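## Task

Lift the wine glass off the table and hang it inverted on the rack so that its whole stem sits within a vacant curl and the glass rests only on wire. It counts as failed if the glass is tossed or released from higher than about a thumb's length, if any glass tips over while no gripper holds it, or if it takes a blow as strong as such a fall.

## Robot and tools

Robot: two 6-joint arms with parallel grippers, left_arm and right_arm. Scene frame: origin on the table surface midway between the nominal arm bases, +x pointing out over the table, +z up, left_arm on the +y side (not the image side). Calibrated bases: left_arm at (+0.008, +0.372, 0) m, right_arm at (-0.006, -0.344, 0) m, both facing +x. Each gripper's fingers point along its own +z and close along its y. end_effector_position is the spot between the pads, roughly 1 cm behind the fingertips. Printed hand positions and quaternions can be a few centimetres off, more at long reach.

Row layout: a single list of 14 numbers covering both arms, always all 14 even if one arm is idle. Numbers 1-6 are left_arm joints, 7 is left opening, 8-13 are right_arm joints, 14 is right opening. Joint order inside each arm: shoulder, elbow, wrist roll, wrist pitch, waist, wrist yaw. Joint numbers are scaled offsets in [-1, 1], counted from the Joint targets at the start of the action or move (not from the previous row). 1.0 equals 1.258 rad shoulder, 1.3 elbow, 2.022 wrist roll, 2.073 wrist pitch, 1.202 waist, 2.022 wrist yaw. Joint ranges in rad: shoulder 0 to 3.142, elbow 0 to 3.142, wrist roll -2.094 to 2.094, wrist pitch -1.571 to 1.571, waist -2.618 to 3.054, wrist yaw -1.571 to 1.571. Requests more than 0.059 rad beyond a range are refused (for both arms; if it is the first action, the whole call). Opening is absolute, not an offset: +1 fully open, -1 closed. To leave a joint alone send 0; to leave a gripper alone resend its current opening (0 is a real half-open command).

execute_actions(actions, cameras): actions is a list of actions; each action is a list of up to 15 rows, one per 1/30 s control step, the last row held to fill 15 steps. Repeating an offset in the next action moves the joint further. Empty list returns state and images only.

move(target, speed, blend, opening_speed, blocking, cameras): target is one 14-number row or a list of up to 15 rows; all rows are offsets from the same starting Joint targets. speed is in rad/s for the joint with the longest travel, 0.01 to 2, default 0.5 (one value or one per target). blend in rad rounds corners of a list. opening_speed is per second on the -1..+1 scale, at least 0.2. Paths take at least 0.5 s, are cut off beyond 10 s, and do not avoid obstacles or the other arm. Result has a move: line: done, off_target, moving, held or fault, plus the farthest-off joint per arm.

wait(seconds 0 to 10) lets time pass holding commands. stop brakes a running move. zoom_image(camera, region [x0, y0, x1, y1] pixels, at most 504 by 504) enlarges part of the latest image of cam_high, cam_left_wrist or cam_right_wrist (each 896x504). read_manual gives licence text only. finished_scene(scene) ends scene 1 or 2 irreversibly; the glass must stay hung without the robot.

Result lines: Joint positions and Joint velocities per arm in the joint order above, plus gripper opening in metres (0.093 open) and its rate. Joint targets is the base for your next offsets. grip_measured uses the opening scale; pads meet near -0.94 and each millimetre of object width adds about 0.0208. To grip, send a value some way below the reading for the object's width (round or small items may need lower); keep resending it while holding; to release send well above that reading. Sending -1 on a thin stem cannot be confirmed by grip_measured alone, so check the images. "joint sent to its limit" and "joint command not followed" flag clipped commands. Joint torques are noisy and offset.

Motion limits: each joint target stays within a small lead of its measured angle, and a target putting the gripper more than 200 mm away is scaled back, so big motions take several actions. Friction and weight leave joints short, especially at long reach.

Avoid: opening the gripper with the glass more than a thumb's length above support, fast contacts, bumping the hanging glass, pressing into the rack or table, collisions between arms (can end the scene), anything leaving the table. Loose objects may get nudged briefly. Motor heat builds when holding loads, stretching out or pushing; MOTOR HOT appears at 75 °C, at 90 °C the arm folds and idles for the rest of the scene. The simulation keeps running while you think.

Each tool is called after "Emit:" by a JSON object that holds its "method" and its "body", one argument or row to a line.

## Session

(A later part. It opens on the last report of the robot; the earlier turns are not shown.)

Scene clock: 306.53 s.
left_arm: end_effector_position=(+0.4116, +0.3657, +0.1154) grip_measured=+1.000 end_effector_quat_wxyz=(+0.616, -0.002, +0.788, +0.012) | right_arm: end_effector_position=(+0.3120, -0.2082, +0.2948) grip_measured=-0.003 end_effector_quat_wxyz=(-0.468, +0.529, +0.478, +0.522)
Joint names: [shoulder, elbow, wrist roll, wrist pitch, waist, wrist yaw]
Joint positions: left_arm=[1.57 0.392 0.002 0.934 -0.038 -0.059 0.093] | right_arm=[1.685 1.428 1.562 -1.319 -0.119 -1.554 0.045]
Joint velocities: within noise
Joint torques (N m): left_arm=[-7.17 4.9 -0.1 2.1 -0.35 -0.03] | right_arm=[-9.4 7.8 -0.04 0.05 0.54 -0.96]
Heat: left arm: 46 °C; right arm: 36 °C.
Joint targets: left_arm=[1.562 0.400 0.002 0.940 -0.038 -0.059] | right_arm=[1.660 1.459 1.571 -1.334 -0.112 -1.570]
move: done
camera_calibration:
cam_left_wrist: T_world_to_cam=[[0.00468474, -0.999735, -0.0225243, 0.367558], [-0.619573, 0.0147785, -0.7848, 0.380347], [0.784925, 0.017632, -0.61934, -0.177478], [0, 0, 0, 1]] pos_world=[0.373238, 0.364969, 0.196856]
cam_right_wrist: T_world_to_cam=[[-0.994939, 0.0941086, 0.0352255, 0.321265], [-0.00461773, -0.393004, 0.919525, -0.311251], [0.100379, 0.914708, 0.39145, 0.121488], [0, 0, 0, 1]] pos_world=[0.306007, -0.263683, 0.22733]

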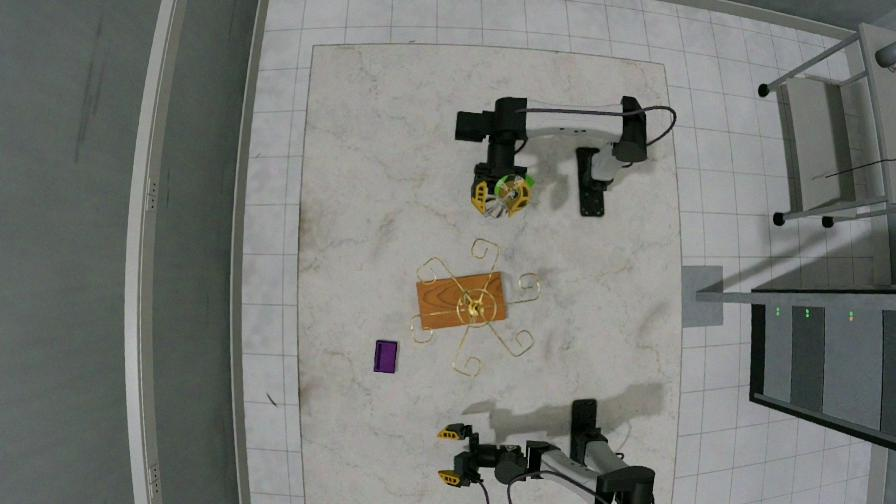

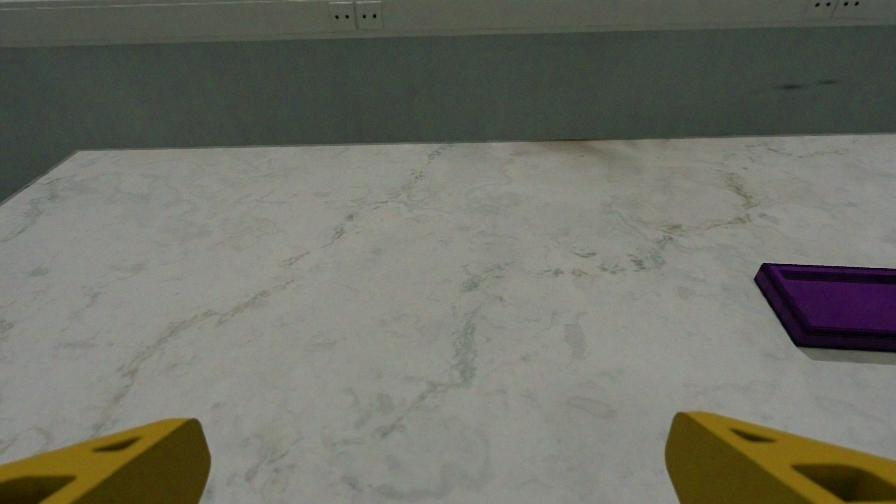

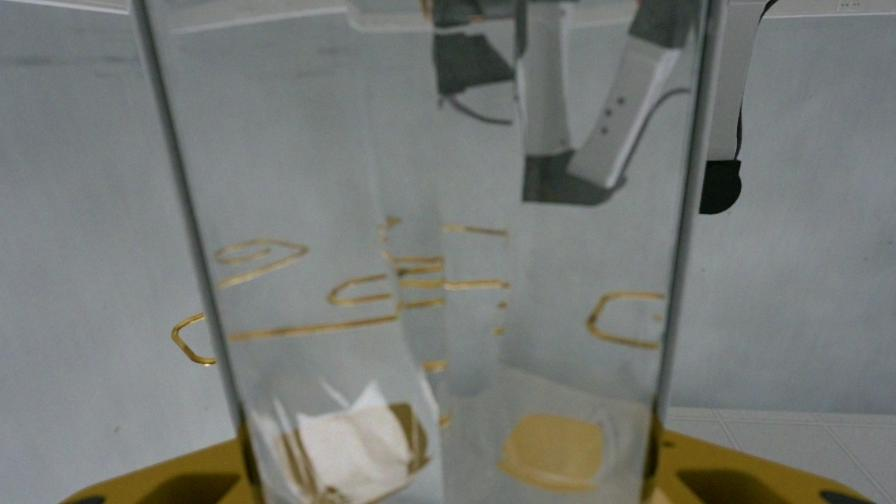

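Emit:
{"method": "move", "body": {
  "target": [0,0,0,0,0,0,1,0.3935,0.3046,0,0.0473,0.1414,0,-0.3],
  "speed": 0.3
}}

Emit:
{"method": "zoom_image", "body": {
  "camera": "cam_high",
  "region": [400, 170, 540, 320]
}}

Scene clock: 386.10 s.
left_arm: end_effector_position=(+0.4116, +0.3657, +0.1154) grip_measured=+1.000 end_effector_quat_wxyz=(+0.616, -0.002, +0.788, +0.012) | right_arm: end_effector_position=(+0.3973, -0.1478, +0.2333) grip_measured=-0.003 end_effector_quat_wxyz=(+0.514, -0.489, -0.520, -0.476)
Joint names: [shoulder, elbow, wrist roll, wrist pitch, waist, wrist yaw]
Joint positions: left_arm=[1.57 0.392 0.002 0.934 -0.038 -0.059 0.093] | right_arm=[2.155 1.822 1.563 -1.253 0.053 -1.553 0.045]
Joint velocities: within noise
Joint torques (N m): left_arm=[-7.2 4.89 -0.09 2.07 -0.55 0.02] | right_arm=[-10.84 7.99 -0.03 0.34 0.23 -0.99]
Heat: left arm: 47 °C; right arm: 38 °C.
Joint targets: left_arm=[1.562 0.400 0.002 0.940 -0.038 -0.059] | right_arm=[2.155 1.855 1.571 -1.236 0.058 -1.570]
move: done
camera_calibration:
cam_left_wrist: T_world_to_cam=[[0.00468474, -0.999735, -0.0225243, 0.367558], [-0.619573, 0.0147785, -0.7848, 0.380347], [0.784925, 0.017632, -0.61934, -0.177478], [0, 0, 0, 1]] pos_world=[0.373238, 0.364969, 0.196856]
cam_right_wrist: T_world_to_cam=[[-0.99582, -0.0782893, 0.0470478, 0.374798], [0.0738199, -0.3865, 0.91933, -0.260731], [-0.0537897, 0.918961, 0.390664, 0.14381], [0, 0, 0, 1]] pos_world=[0.400213, -0.203586, 0.165883]

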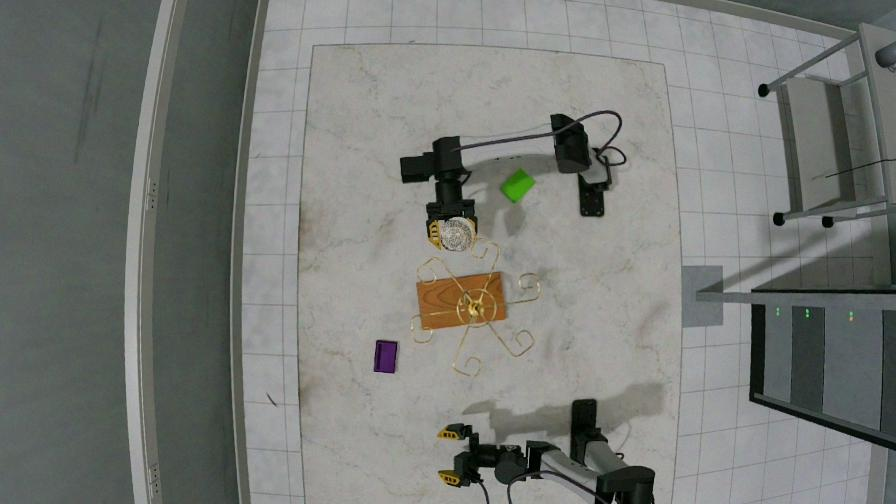

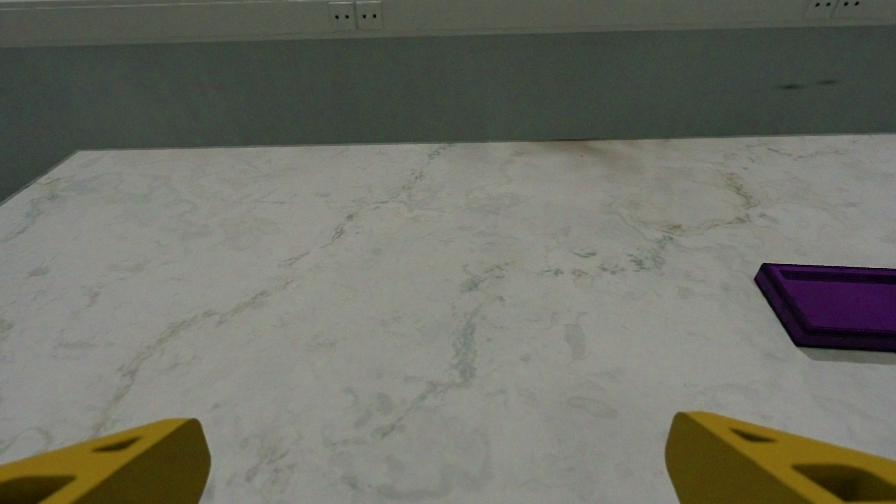

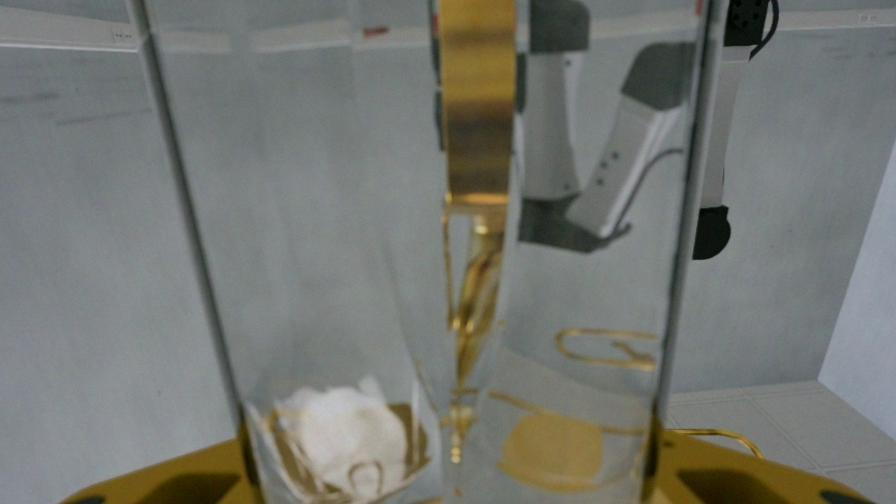

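Scaled by 3.360 from the camera's 896x504 image, which has a finer 1280x720 frame.

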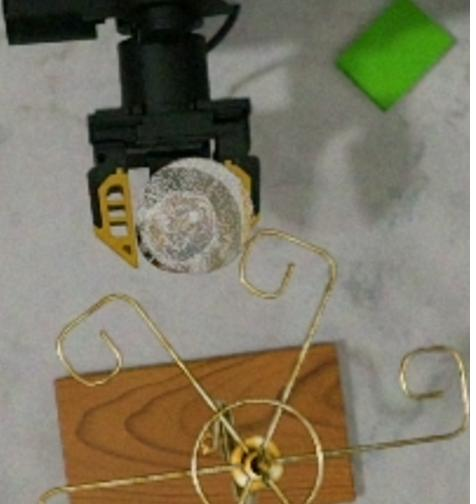

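Emit:
{"method": "move", "body": {
  "target": [0,0,0,0,0,0,1,0.0453,0.0692,0,-0.0289,0.0632,0,-0.3],
  "speed": 0.2,
  "cameras": ["cam_high"]
}}

Emit:
{"method": "zoom_image", "body": {
  "camera": "cam_high",
  "region": [400, 170, 540, 320]
}}

Scene clock: 410.10 s.
left_arm: end_effector_position=(+0.4116, +0.3657, +0.1154) grip_measured=+1.000 end_effector_quat_wxyz=(+0.616, -0.002, +0.788, +0.012) | right_arm: end_effector_position=(+0.3932, -0.1144, +0.2345) grip_measured=-0.003 end_effector_quat_wxyz=(+0.530, -0.465, -0.541, -0.458)
Joint names: [shoulder, elbow, wrist roll, wrist pitch, waist, wrist yaw]
Joint positions: left_arm=[1.57 0.392 0.002 0.934 -0.038 -0.059 0.093] | right_arm=[2.208 1.911 1.563 -1.279 0.133 -1.553 0.045]
Joint velocities: within noise
Joint torques (N m): left_arm=[-6.94 4.86 -0.07 2.07 -0.4 0] | right_arm=[-10.86 8.03 -0.02 0.01 0.03 -0.95]
Heat: left arm: 47 °C; right arm: 39 °C.
Joint targets: left_arm=[1.562 0.400 0.002 0.940 -0.038 -0.059] | right_arm=[2.212 1.945 1.571 -1.296 0.133 -1.570]
move: done
Images, in order (width x height): cam_high 896x504.

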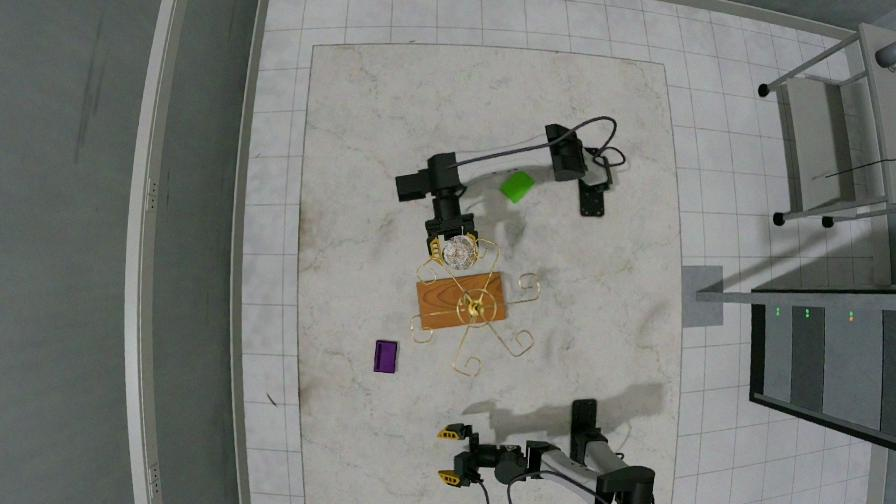

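Scaled by 3.360 from the camera's 896x504 image, which has a finer 1280x720 frame.

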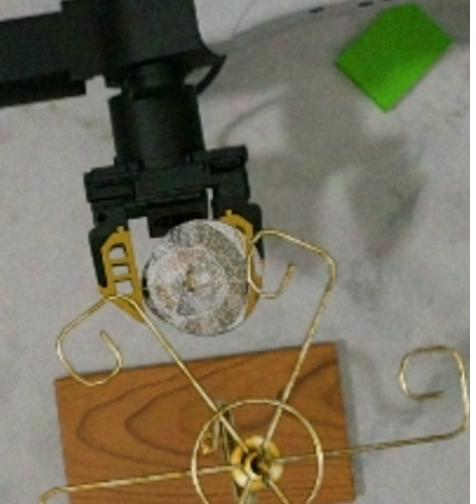

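Emit:
{"method": "move", "body": {
  "target": [
    [0,0,0,0,0,0,1,-0.0572,-0.0585,0,0.0203,0.0449,0,-0.3],
    [0,0,0,0,0,0,1,-0.1463,-0.19,0,0.0492,0.0566,0,-0.3]
  ],
  "speed": 0.2,
  "cameras": ["cam_high"]
}}

Emit:
{"method": "zoom_image", "body": {
  "camera": "cam_high",
  "region": [400, 170, 540, 320]
}}

Scene clock: 425.87 s.
left_arm: end_effector_position=(+0.4116, +0.3657, +0.1154) grip_measured=+1.000 end_effector_quat_wxyz=(+0.616, -0.002, +0.788, +0.012) | right_arm: end_effector_position=(+0.3471, -0.0979, +0.2385) grip_measured=-0.003 end_effector_quat_wxyz=(+0.543, -0.448, -0.555, -0.443)
Joint names: [shoulder, elbow, wrist roll, wrist pitch, waist, wrist yaw]
Joint positions: left_arm=[1.57 0.392 0.002 0.934 -0.038 -0.059 0.093] | right_arm=[2.067 1.706 1.563 -1.211 0.192 -1.553 0.045]
Joint velocities: within noise
Joint torques (N m): left_arm=[-7.17 4.92 -0.08 2.04 -0.54 0.04] | right_arm=[-13.79 4.67 -0.03 0.32 0.77 -1]
Heat: left arm: 48 °C; right arm: 42 °C.
Joint targets: left_arm=[1.562 0.400 0.002 0.940 -0.038 -0.059] | right_arm=[2.028 1.698 1.571 -1.194 0.202 -1.570]
move: off_target (right_arm); right_arm: the shoulder is farthest, 0.039 rad from its target
Images, in order (width x height): cam_high 896x504.

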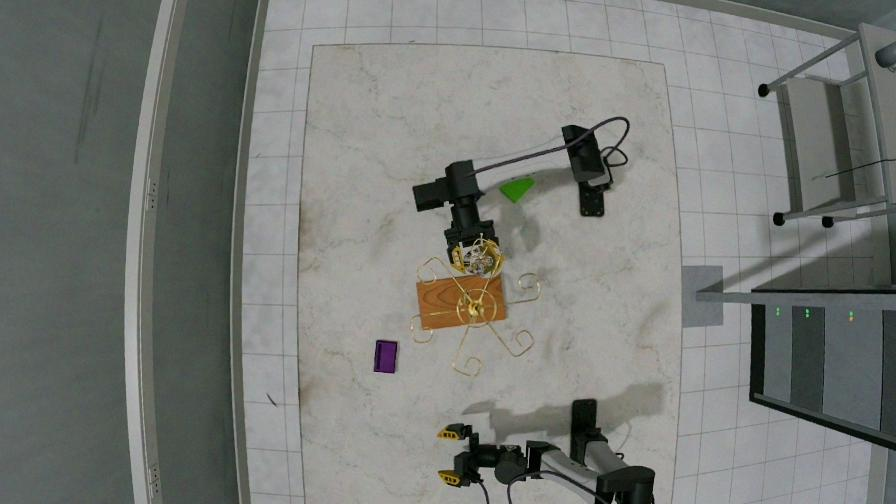

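Scaled by 3.360 from the camera's 896x504 image, which has a finer 1280x720 frame.

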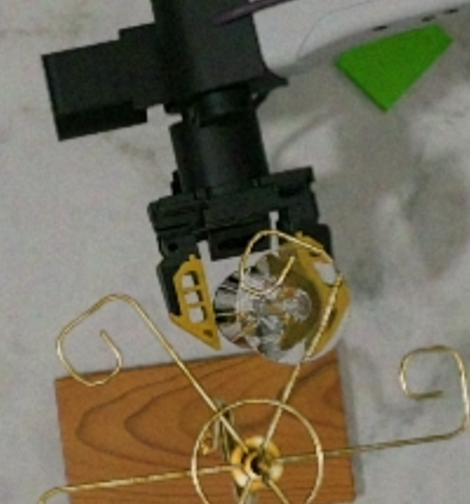

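Emit:
{"method": "zoom_image", "body": {
  "camera": "cam_high",
  "region": [450, 225, 520, 290]
}}

Scaled by 7.200 from the camera's 896x504 image, which has a finer 1280x720 frame.

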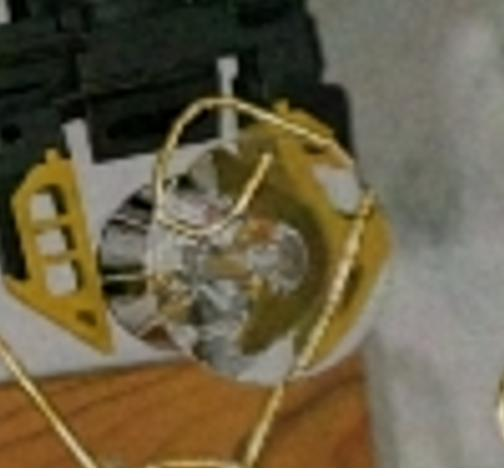

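Emit:
{"method": "move", "body": {
  "target": [
    [0,0,0,0,0,0,1,-0.0556,-0.0823,0,0.0183,-0.0333,0,-0.3],
    [0,0,0,0,0,0,1,-0.0859,-0.1238,0,0.026,-0.0566,0,-0.3]
  ],
  "speed": 0.12
}}

Emit:
{"method": "zoom_image", "body": {
  "camera": "cam_high",
  "region": [450, 225, 520, 290]
}}

Scene clock: 458.37 s.
left_arm: end_effector_position=(+0.4116, +0.3657, +0.1154) grip_measured=+1.000 end_effector_quat_wxyz=(+0.616, -0.002, +0.788, +0.012) | right_arm: end_effector_position=(+0.3319, -0.1211, +0.2384) grip_measured=-0.003 end_effector_quat_wxyz=(+0.530, -0.461, -0.544, -0.458)
Joint names: [shoulder, elbow, wrist roll, wrist pitch, waist, wrist yaw]
Joint positions: left_arm=[1.57 0.392 0.002 0.934 -0.038 -0.059 0.093] | right_arm=[1.956 1.545 1.563 -1.157 0.14 -1.553 0.045]
Joint velocities: within noise
Joint torques (N m): left_arm=[-7.17 5.11 -0.09 2.05 -0.39 -0.01] | right_arm=[-12.59 4.64 -0.02 0.36 -0.61 -0.92]
Heat: left arm: 48 °C; right arm: 46 °C.
Joint targets: left_arm=[1.562 0.400 0.002 0.940 -0.038 -0.059] | right_arm=[1.920 1.537 1.571 -1.140 0.134 -1.570]
move: off_target (right_arm); right_arm: the shoulder is farthest, 0.036 rad from its target
camera_calibration:
cam_left_wrist: T_world_to_cam=[[0.00468474, -0.999735, -0.0225243, 0.367558], [-0.619573, 0.0147785, -0.7848, 0.380347], [0.784925, 0.017632, -0.61934, -0.177478], [0, 0, 0, 1]] pos_world=[0.373238, 0.364969, 0.196856]
cam_right_wrist: T_world_to_cam=[[-0.986055, -0.163851, 0.0291326, 0.302202], [0.0905336, -0.381252, 0.920028, -0.255323], [-0.13964, 0.909835, 0.390769, 0.141208], [0, 0, 0, 1]] pos_world=[0.340821, -0.176302, 0.17092]

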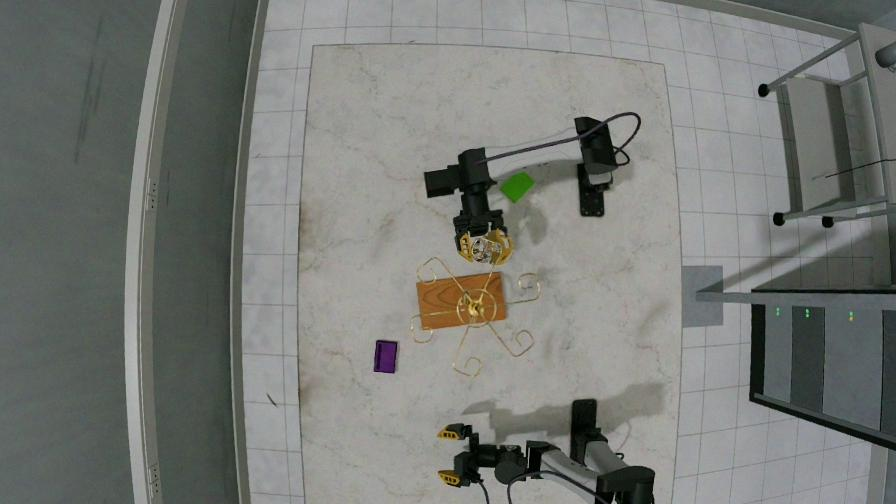

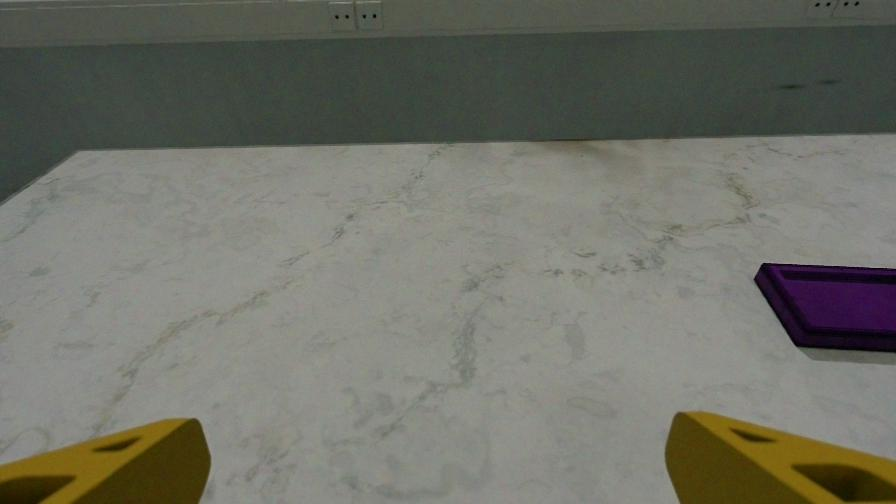

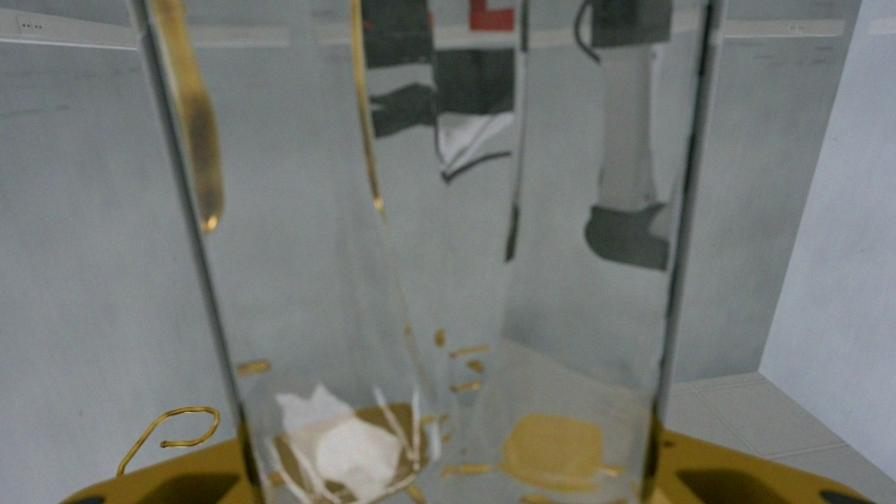

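Scaled by 7.200 from the camera's 896x504 image, which has a finer 1280x720 frame.

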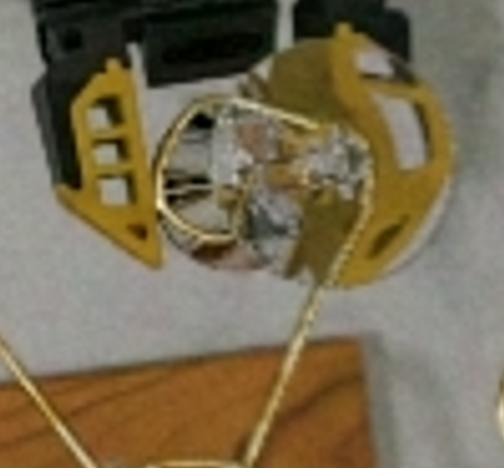

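Emit:
{"method": "move", "body": {
  "target": [
    [0,0,0,0,0,0,1,0.0302,0,0,0,0,0,-0.3],
    [0,0,0,0,0,0,1,0.047,-0.0404,0,0.0341,0,0,-0.3]
  ],
  "speed": 0.08,
  "cameras": ["cam_high"]
}}

Emit:
{"method": "zoom_image", "body": {
  "camera": "cam_high",
  "region": [450, 225, 520, 290]
}}

Scene clock: 474.23 s.
left_arm: end_effector_position=(+0.4116, +0.3657, +0.1154) grip_measured=+1.000 end_effector_quat_wxyz=(+0.616, -0.002, +0.788, +0.012) | right_arm: end_effector_position=(+0.3327, -0.1210, +0.2184) grip_measured=-0.003 end_effector_quat_wxyz=(+0.531, -0.462, -0.544, -0.458)
Joint names: [shoulder, elbow, wrist roll, wrist pitch, waist, wrist yaw]
Joint positions: left_arm=[1.57 0.392 0.002 0.934 -0.038 -0.059 0.093] | right_arm=[1.976 1.492 1.563 -1.087 0.14 -1.553 0.045]
Joint velocities: within noise
Joint torques (N m): left_arm=[-6.99 4.97 -0.09 2.05 -0.31 -0.05] | right_arm=[-9.02 4.62 -0.04 0.39 -0.69 -0.95]
Heat: left arm: 48 °C; right arm: 48 °C.
Joint targets: left_arm=[1.562 0.400 0.002 0.940 -0.038 -0.059] | right_arm=[1.979 1.484 1.571 -1.070 0.134 -1.570]
move: done
Images, in order (width x height): cam_high 896x504.

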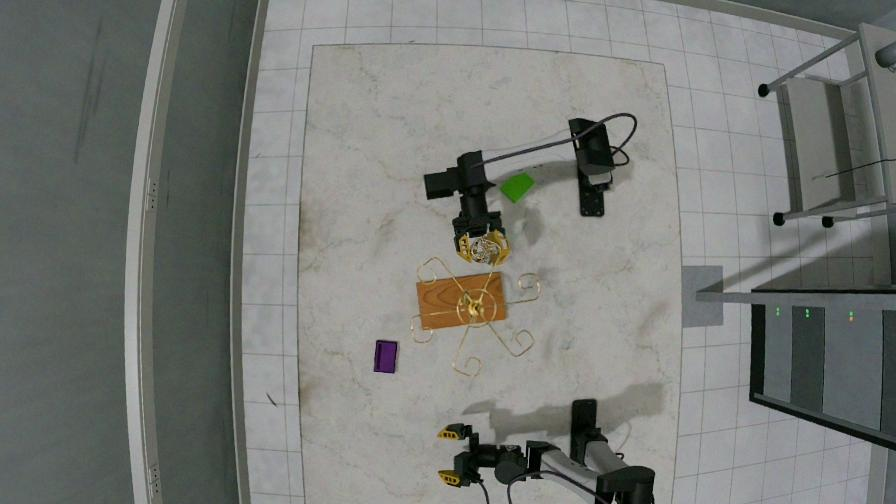

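Scaled by 7.200 from the camera's 896x504 image, which has a finer 1280x720 frame.

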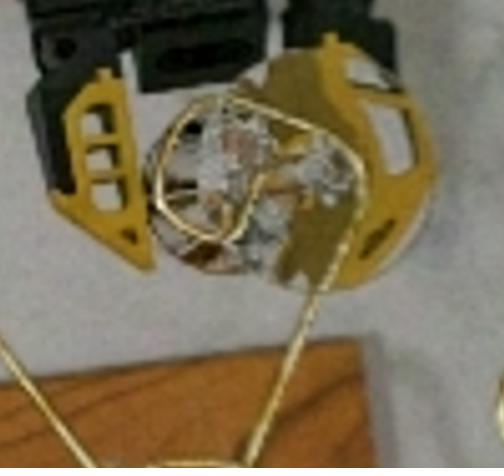

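Emit:
{"method": "move", "body": {
  "target": [0,0,0,0,0,0,1,0.0056,-0.0154,0,0.0132,0,0,-0.3],
  "speed": 0.08,
  "cameras": []
}}

Emit:
{"method": "move", "body": {
  "target": [0,0,0,0,0,0,1,0.0056,-0.0154,0,0.0132,0,0,-0.3],
  "speed": 0.08,
  "cameras": ["cam_right_wrist"]
}}

Scene clock: 510.40 s.
left_arm: end_effector_position=(+0.4116, +0.3657, +0.1154) grip_measured=+1.000 end_effector_quat_wxyz=(+0.616, -0.002, +0.788, +0.012) | right_arm: end_effector_position=(+0.3327, -0.1210, +0.2112) grip_measured=-0.003 end_effector_quat_wxyz=(+0.530, -0.461, -0.544, -0.458)
Joint names: [shoulder, elbow, wrist roll, wrist pitch, waist, wrist yaw]
Joint positions: left_arm=[1.57 0.392 0.002 0.934 -0.038 -0.059 0.093] | right_arm=[1.983 1.472 1.563 -1.059 0.14 -1.553 0.045]
Joint velocities: within noise
Joint torques (N m): left_arm=[-7.24 4.94 -0.09 2.04 -0.5 -0.05] | right_arm=[-9.1 4.51 -0.06 0.36 -0.69 -0.96]
Heat: left arm: 48 °C; right arm: 42 °C.
Joint targets: left_arm=[1.562 0.400 0.002 0.940 -0.038 -0.059] | right_arm=[1.986 1.464 1.571 -1.042 0.134 -1.570]
move: done
No camera images: "cameras" was empty.

Scene clock: 511.30 s.
left_arm: end_effector_position=(+0.4116, +0.3657, +0.1154) grip_measured=+1.000 end_effector_quat_wxyz=(+0.616, -0.002, +0.788, +0.012) | right_arm: end_effector_position=(+0.3326, -0.1210, +0.2040) grip_measured=-0.003 end_effector_quat_wxyz=(+0.530, -0.461, -0.544, -0.458)
Joint names: [shoulder, elbow, wrist roll, wrist pitch, waist, wrist yaw]
Joint positions: left_arm=[1.57 0.392 0.002 0.934 -0.038 -0.059 0.093] | right_arm=[1.989 1.452 1.563 -1.032 0.14 -1.553 0.045]
Joint velocities: within noise
Joint torques (N m): left_arm=[-7.06 5.04 -0.01 2.06 -0.58 0.05] | right_arm=[-8.98 4.45 -0.01 0.36 -0.75 -0.96]
Heat: left arm: 48 °C; right arm: 42 °C.
Joint targets: left_arm=[1.562 0.400 0.002 0.940 -0.038 -0.059] | right_arm=[1.993 1.444 1.571 -1.015 0.134 -1.570]
move: done
camera_calibration:
cam_right_wrist: T_world_to_cam=[[-0.986033, -0.163847, 0.0298952, 0.303675], [0.0912271, -0.381143, 0.920004, -0.223914], [-0.139346, 0.909881, 0.390767, 0.154553], [0, 0, 0, 1]] pos_world=[0.341397, -0.176212, 0.136529]
Images, in order (width x height): cam_right_wrist 896x504.

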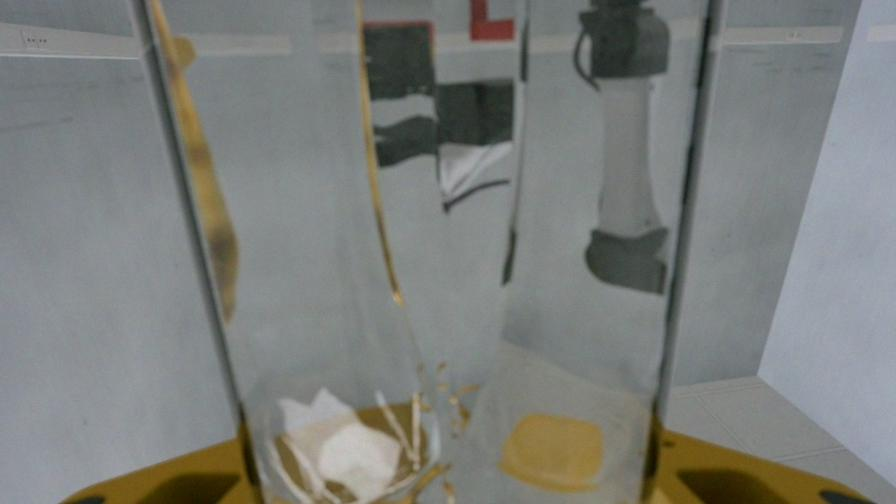

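Emit:
{"method": "move", "body": {
  "target": [0,0,0,0,0,0,1,0.004,-0.011,0,0.0094,0,0,-0.3],
  "speed": 0.08,
  "cameras": []
}}

Emit:
{"method": "move", "body": {
  "target": [0,0,0,0,0,0,1,0.004,-0.011,0,0.0094,0,0,-0.3],
  "speed": 0.08,
  "cameras": ["cam_high"]
}}

Emit:
{"method": "zoom_image", "body": {
  "camera": "cam_high",
  "region": [450, 225, 520, 290]
}}

Scene clock: 519.47 s.
left_arm: end_effector_position=(+0.4116, +0.3657, +0.1154) grip_measured=+1.000 end_effector_quat_wxyz=(+0.616, -0.002, +0.788, +0.012) | right_arm: end_effector_position=(+0.3323, -0.1210, +0.2029) grip_measured=-0.003 end_effector_quat_wxyz=(+0.532, -0.459, -0.543, -0.461)
Joint names: [shoulder, elbow, wrist roll, wrist pitch, waist, wrist yaw]
Joint positions: left_arm=[1.57 0.392 0.002 0.934 -0.038 -0.059 0.093] | right_arm=[1.989 1.442 1.567 -1.015 0.14 -1.561 0.045]
Joint velocities: within noise
Joint torques (N m): left_arm=[-7.17 4.94 -0.03 2.1 -0.34 -0.02] | right_arm=[-8.55 4.21 -0.08 0.4 -0.65 -0.9]
Heat: left arm: 49 °C; right arm: 42 °C.
Joint targets: left_arm=[1.562 0.400 0.002 0.940 -0.038 -0.059] | right_arm=[1.998 1.430 1.571 -0.995 0.134 -1.570]
move: done
No camera images: "cameras" was empty.

Scene clock: 520.23 s.
left_arm: end_effector_position=(+0.4116, +0.3657, +0.1154) grip_measured=+1.000 end_effector_quat_wxyz=(+0.616, -0.002, +0.788, +0.012) | right_arm: end_effector_position=(+0.3317, -0.1211, +0.2028) grip_measured=-0.003 end_effector_quat_wxyz=(+0.537, -0.457, -0.537, -0.463)
Joint names: [shoulder, elbow, wrist roll, wrist pitch, waist, wrist yaw]
Joint positions: left_arm=[1.57 0.392 0.002 0.934 -0.038 -0.059 0.093] | right_arm=[1.989 1.431 1.577 -1 0.14 -1.577 0.045]
Joint velocities: within noise
Joint torques (N m): left_arm=[-7.09 5.07 -0.05 2.1 -0.55 -0.01] | right_arm=[-8.06 3.95 -0.13 0.41 -0.59 -0.73]
Heat: left arm: 49 °C; right arm: 42 °C.
Joint targets: left_arm=[1.562 0.400 0.002 0.940 -0.038 -0.059] | right_arm=[2.003 1.416 1.571 -0.976 0.134 -1.570]
move: done
Images, in order (width x height): cam_high 896x504.

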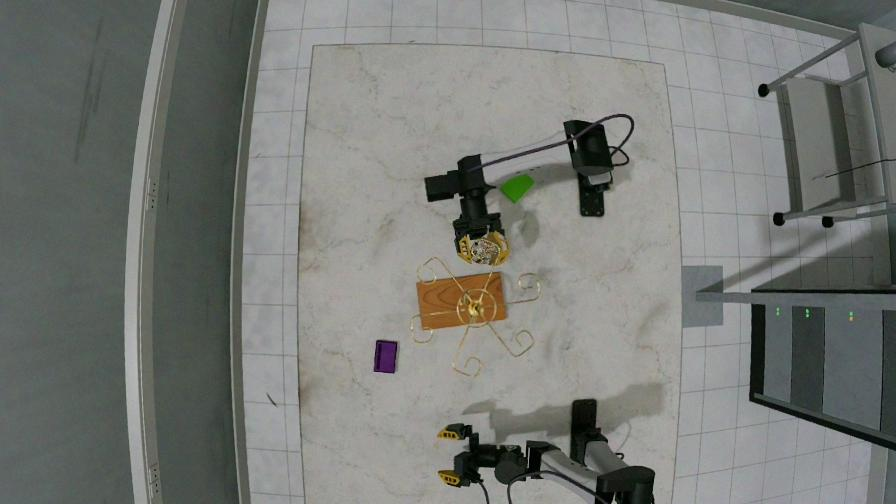

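Scaled by 7.200 from the camera's 896x504 image, which has a finer 1280x720 frame.

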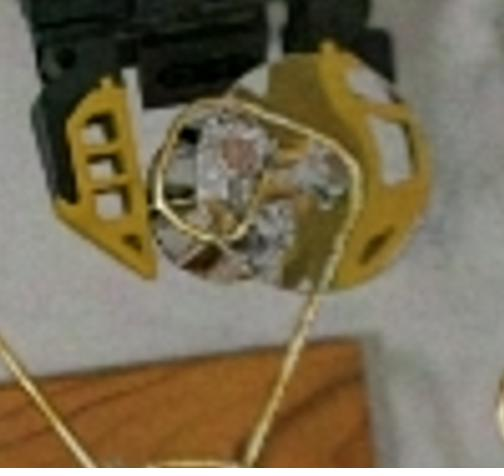

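Emit:
{"method": "move", "body": {
  "target": [0,0,0,0,0,0,1,-0.008,0.0215,0,-0.0188,0,0,-0.3],
  "speed": 0.08,
  "cameras": []
}}

Scene clock: 528.60 s.
left_arm: end_effector_position=(+0.4116, +0.3657, +0.1154) grip_measured=+1.000 end_effector_quat_wxyz=(+0.616, -0.002, +0.788, +0.012) | right_arm: end_effector_position=(+0.3316, -0.1211, +0.2028) grip_measured=-0.003 end_effector_quat_wxyz=(+0.538, -0.457, -0.537, -0.463)
Joint names: [shoulder, elbow, wrist roll, wrist pitch, waist, wrist yaw]
Joint positions: left_arm=[1.57 0.392 0.002 0.934 -0.038 -0.059 0.093] | right_arm=[1.989 1.431 1.577 -1.001 0.14 -1.577 0.045]
Joint velocities: within noise
Joint torques (N m): left_arm=[-7.09 4.89 -0.06 2.05 -0.36 -0.01] | right_arm=[-9.09 6.12 -0.18 0.08 -0.64 -0.74]
Heat: left arm: 49 °C; right arm: 42 °C.
Joint targets: left_arm=[1.562 0.400 0.002 0.940 -0.038 -0.059] | right_arm=[1.993 1.444 1.571 -1.015 0.134 -1.570]
move: done
No camera images: "cameras" was empty.

Emit:
{"method": "move", "body": {
  "target": [0,0,0,0,0,0,1,0,0.008,0,-0.007,0,0,-0.3],
  "speed": 0.08,
  "cameras": []
}}

Scene clock: 539.63 s.
left_arm: end_effector_position=(+0.4116, +0.3657, +0.1154) grip_measured=+1.000 end_effector_quat_wxyz=(+0.616, -0.002, +0.788, +0.012) | right_arm: end_effector_position=(+0.3309, -0.1212, +0.2028) grip_measured=-0.003 end_effector_quat_wxyz=(+0.539, -0.459, -0.535, -0.460)
Joint names: [shoulder, elbow, wrist roll, wrist pitch, waist, wrist yaw]
Joint positions: left_arm=[1.57 0.392 0.002 0.934 -0.038 -0.059 0.093] | right_arm=[1.989 1.431 1.576 -1.01 0.14 -1.577 0.045]
Joint velocities: within noise
Joint torques (N m): left_arm=[-7.08 4.89 -0.05 2.08 -0.49 -0.07] | right_arm=[-8.9 6.95 -0.12 0.05 -0.59 -0.71]
Heat: left arm: 49 °C; right arm: 43 °C.
Joint targets: left_arm=[1.562 0.400 0.002 0.940 -0.038 -0.059] | right_arm=[1.993 1.454 1.571 -1.029 0.134 -1.570]
move: done
No camera images: "cameras" was empty.

Emit:
{"method": "move", "body": {
  "target": [0,0,0,0,0,0,1,0,0.007,0,0,0,0,-0.3],
  "speed": 0.08,
  "cameras": ["cam_right_wrist"]
}}

Scene clock: 545.07 s.
left_arm: end_effector_position=(+0.4116, +0.3657, +0.1154) grip_measured=+1.000 end_effector_quat_wxyz=(+0.616, -0.002, +0.788, +0.012) | right_arm: end_effector_position=(+0.3314, -0.1212, +0.2031) grip_measured=-0.003 end_effector_quat_wxyz=(+0.537, -0.459, -0.537, -0.460)
Joint names: [shoulder, elbow, wrist roll, wrist pitch, waist, wrist yaw]
Joint positions: left_arm=[1.57 0.392 0.002 0.934 -0.038 -0.059 0.093] | right_arm=[1.989 1.435 1.574 -1.012 0.14 -1.572 0.045]
Joint velocities: within noise
Joint torques (N m): left_arm=[-7.13 5.07 -0.07 2.11 -0.4 -0.05] | right_arm=[-8.94 7.41 -0.14 0.04 -0.64 -0.74]
Heat: left arm: 49 °C; right arm: 43 °C.
Joint targets: left_arm=[1.562 0.400 0.002 0.940 -0.038 -0.059] | right_arm=[1.993 1.463 1.571 -1.029 0.134 -1.570]
move: done
camera_calibration:
cam_right_wrist: T_world_to_cam=[[-0.985641, -0.164416, 0.0384712, 0.300623], [0.101852, -0.39717, 0.912076, -0.226878], [-0.13468, 0.902897, 0.408213, 0.148956], [0, 0, 0, 1]] pos_world=[0.339476, -0.175174, 0.134559]
Images, in order (width x height): cam_right_wrist 896x504.

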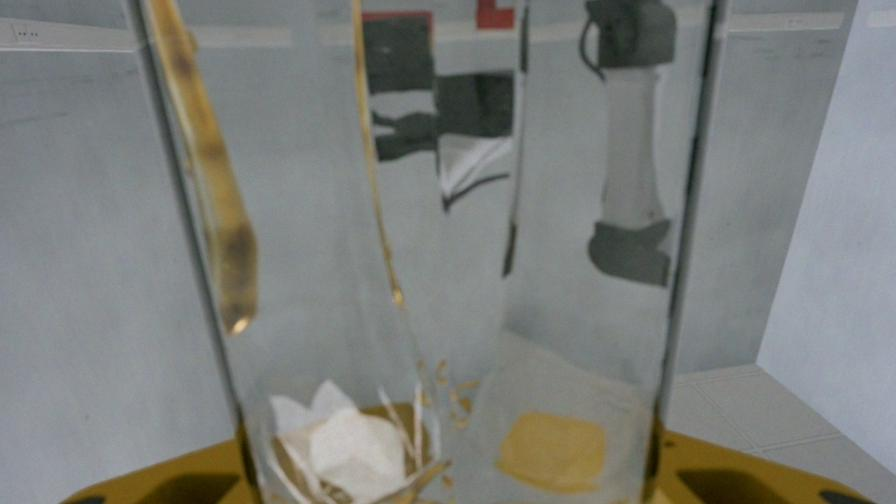

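Emit:
{"method": "move", "body": {
  "target": [0,0,0,0,0,0,1,0,0.006,0,0,0,0,-0.3],
  "speed": 0.08,
  "cameras": []
}}

Scene clock: 550.93 s.
left_arm: end_effector_position=(+0.4116, +0.3657, +0.1154) grip_measured=+1.000 end_effector_quat_wxyz=(+0.616, -0.002, +0.788, +0.012) | right_arm: end_effector_position=(+0.3321, -0.1211, +0.2032) grip_measured=-0.003 end_effector_quat_wxyz=(+0.535, -0.460, -0.540, -0.460)
Joint names: [shoulder, elbow, wrist roll, wrist pitch, waist, wrist yaw]
Joint positions: left_arm=[1.57 0.392 0.002 0.934 -0.038 -0.059 0.093] | right_arm=[1.989 1.441 1.574 -1.014 0.14 -1.565 0.045]
Joint velocities: within noise
Joint torques (N m): left_arm=[-7.28 5.03 -0.11 2.07 -0.27 -0.01] | right_arm=[-8.83 7.6 -0.14 0.08 -0.53 -0.82]
Heat: left arm: 49 °C; right arm: 43 °C.
Joint targets: left_arm=[1.562 0.400 0.002 0.940 -0.038 -0.059] | right_arm=[1.993 1.471 1.571 -1.029 0.134 -1.570]
move: done
No camera images: "cameras" was empty.

Emit:
{"method": "move", "body": {
  "target": [0,0,0,0,0,0,1,0,0,0,0,0,0,0.5],
  "opening_speed": 0.2
}}

Emit:
{"method": "zoom_image", "body": {
  "camera": "cam_high",
  "region": [450, 225, 520, 290]
}}

Scene clock: 560.40 s.
left_arm: end_effector_position=(+0.4116, +0.3657, +0.1154) grip_measured=+1.000 end_effector_quat_wxyz=(+0.616, -0.002, +0.788, +0.012) | right_arm: end_effector_position=(+0.3321, -0.1211, +0.2032) grip_measured=+0.497 end_effector_quat_wxyz=(+0.535, -0.460, -0.540, -0.460)
Joint names: [shoulder, elbow, wrist roll, wrist pitch, waist, wrist yaw]
Joint positions: left_arm=[1.57 0.392 0.002 0.934 -0.038 -0.059 0.093] | right_arm=[1.989 1.441 1.574 -1.014 0.14 -1.565 0.069]
Joint velocities: within noise
Joint torques (N m): left_arm=[-7.01 4.98 -0.09 2.06 -0.65 -0.02] | right_arm=[-9.02 7.54 -0.15 0.05 -0.69 -0.85]
Heat: left arm: 49 °C; right arm: 43 °C.
Joint targets: left_arm=[1.562 0.400 0.002 0.940 -0.038 -0.059] | right_arm=[1.993 1.471 1.571 -1.029 0.134 -1.570]
move: done
camera_calibration:
cam_left_wrist: T_world_to_cam=[[0.00468474, -0.999735, -0.0225243, 0.367558], [-0.619573, 0.0147785, -0.7848, 0.380347], [0.784925, 0.017632, -0.61934, -0.177478], [0, 0, 0, 1]] pos_world=[0.373238, 0.364969, 0.196856]
cam_right_wrist: T_world_to_cam=[[-0.985811, -0.164146, 0.0351108, 0.302065], [0.0977696, -0.39146, 0.914986, -0.225566], [-0.136446, 0.905436, 0.401954, 0.151067], [0, 0, 0, 1]] pos_world=[0.340445, -0.175499, 0.135062]

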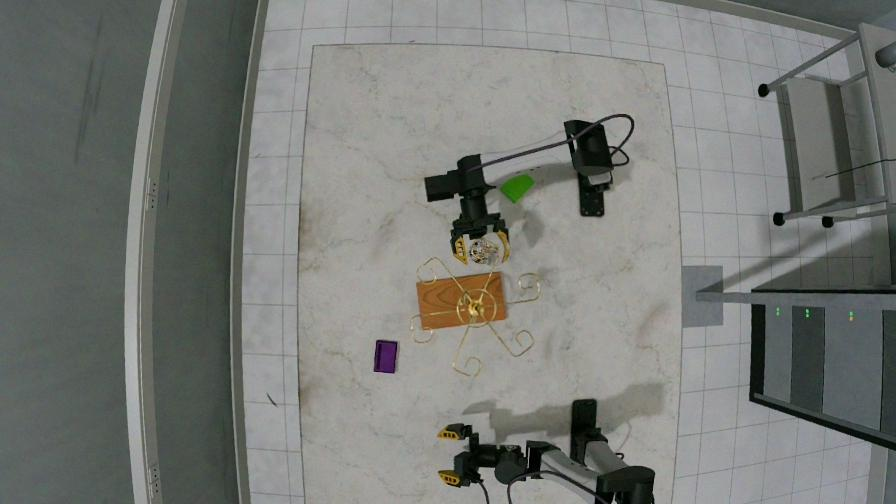

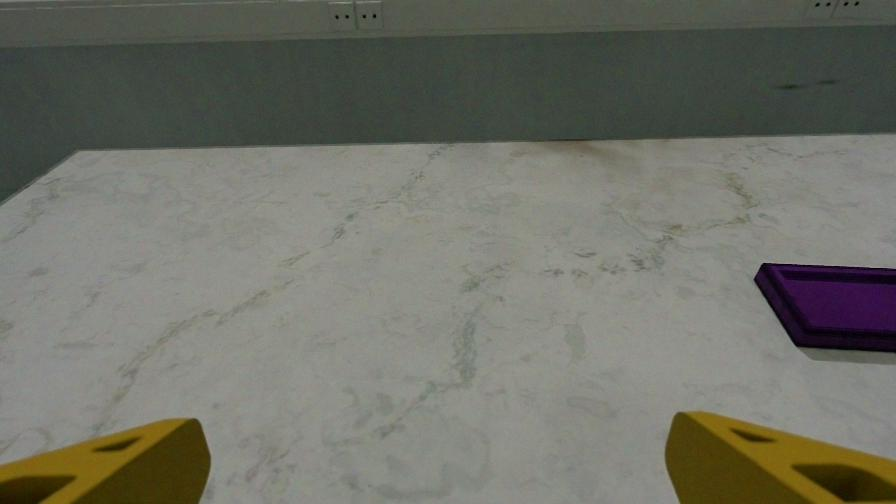

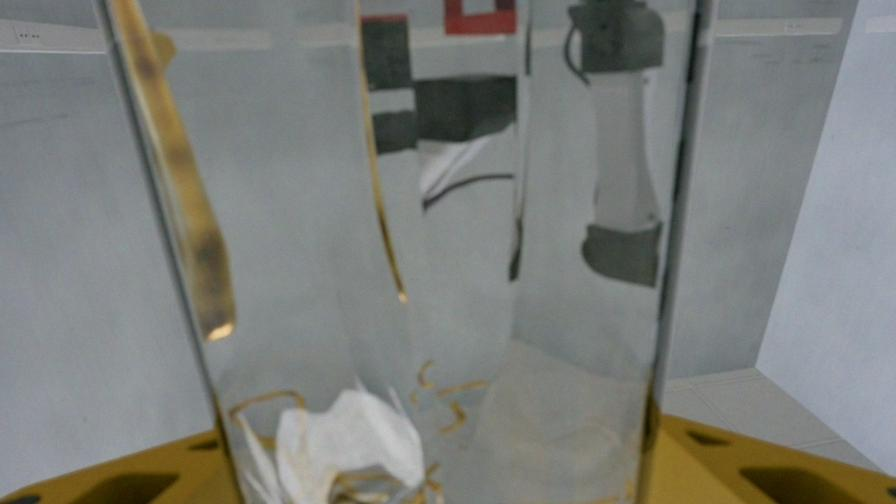

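Scaled by 7.200 from the camera's 896x504 image, which has a finer 1280x720 frame.

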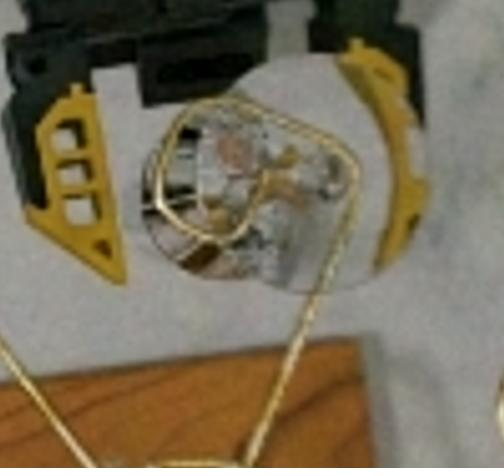

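Emit:
{"method": "move", "body": {
  "target": [0,0,0,0,0,0,1,0,0,0,0,0,0,1.0],
  "opening_speed": 0.3,
  "cameras": ["cam_high","cam_right_wrist"]
}}

Emit:
{"method": "zoom_image", "body": {
  "camera": "cam_high",
  "region": [450, 225, 520, 290]
}}

Scene clock: 568.23 s.
left_arm: end_effector_position=(+0.4116, +0.3657, +0.1154) grip_measured=+1.000 end_effector_quat_wxyz=(+0.616, -0.002, +0.788, +0.012) | right_arm: end_effector_position=(+0.3321, -0.1211, +0.2032) grip_measured=+0.999 end_effector_quat_wxyz=(+0.535, -0.460, -0.540, -0.460)
Joint names: [shoulder, elbow, wrist roll, wrist pitch, waist, wrist yaw]
Joint positions: left_arm=[1.57 0.392 0.002 0.934 -0.038 -0.059 0.093] | right_arm=[1.989 1.441 1.574 -1.014 0.14 -1.565 0.093]
Joint velocities: within noise
Joint torques (N m): left_arm=[-7.16 4.89 -0.04 2.08 -0.43 -0.02] | right_arm=[-8.98 7.69 -0.11 0.04 -0.81 -0.85]
Heat: left arm: 49 °C; right arm: 43 °C.
Joint targets: left_arm=[1.562 0.400 0.002 0.940 -0.038 -0.059] | right_arm=[1.993 1.471 1.571 -1.029 0.134 -1.570]
move: done
camera_calibration:
cam_right_wrist: T_world_to_cam=[[-0.985811, -0.164146, 0.0351108, 0.302065], [0.0977696, -0.39146, 0.914986, -0.225566], [-0.136446, 0.905436, 0.401954, 0.151067], [0, 0, 0, 1]] pos_world=[0.340445, -0.175499, 0.135062]
Images, in order (width x height): cam_high 896x504, cam_right_wrist 896x504.

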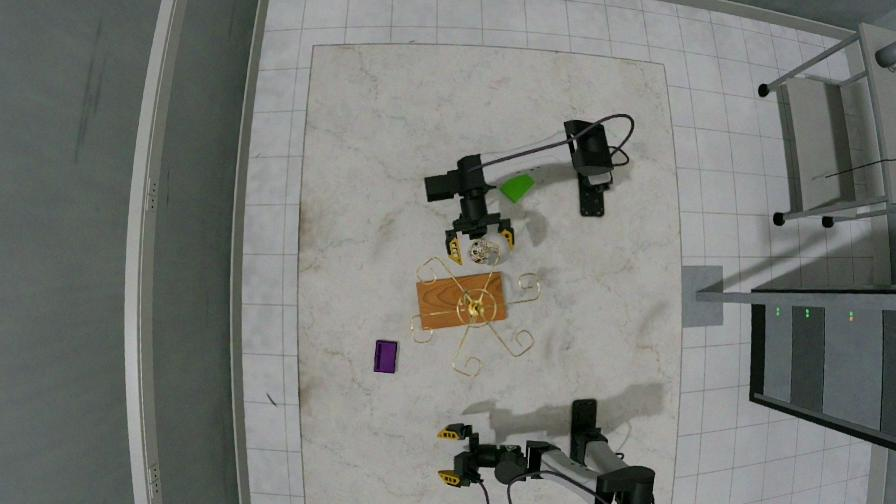

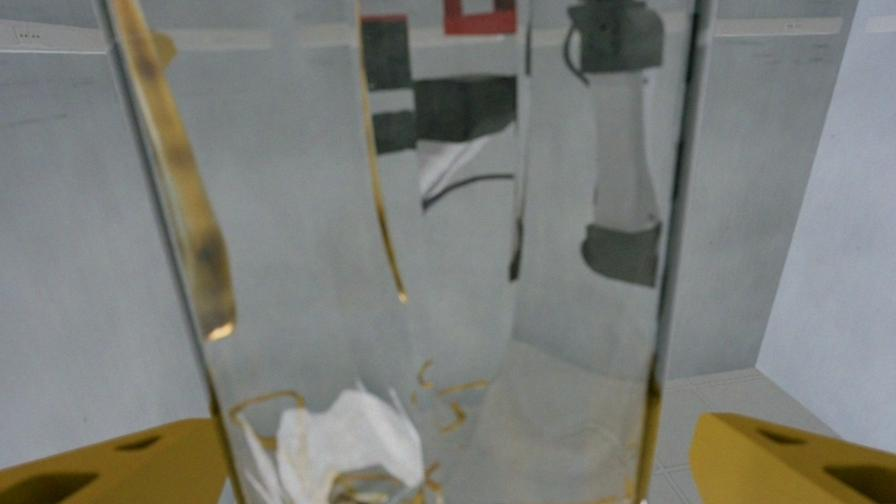

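Scaled by 7.200 from the camera's 896x504 image, which has a finer 1280x720 frame.

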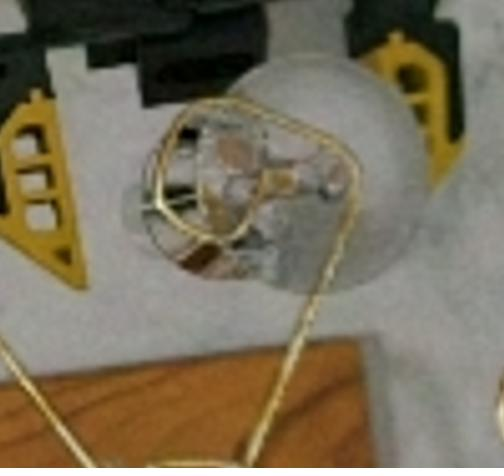

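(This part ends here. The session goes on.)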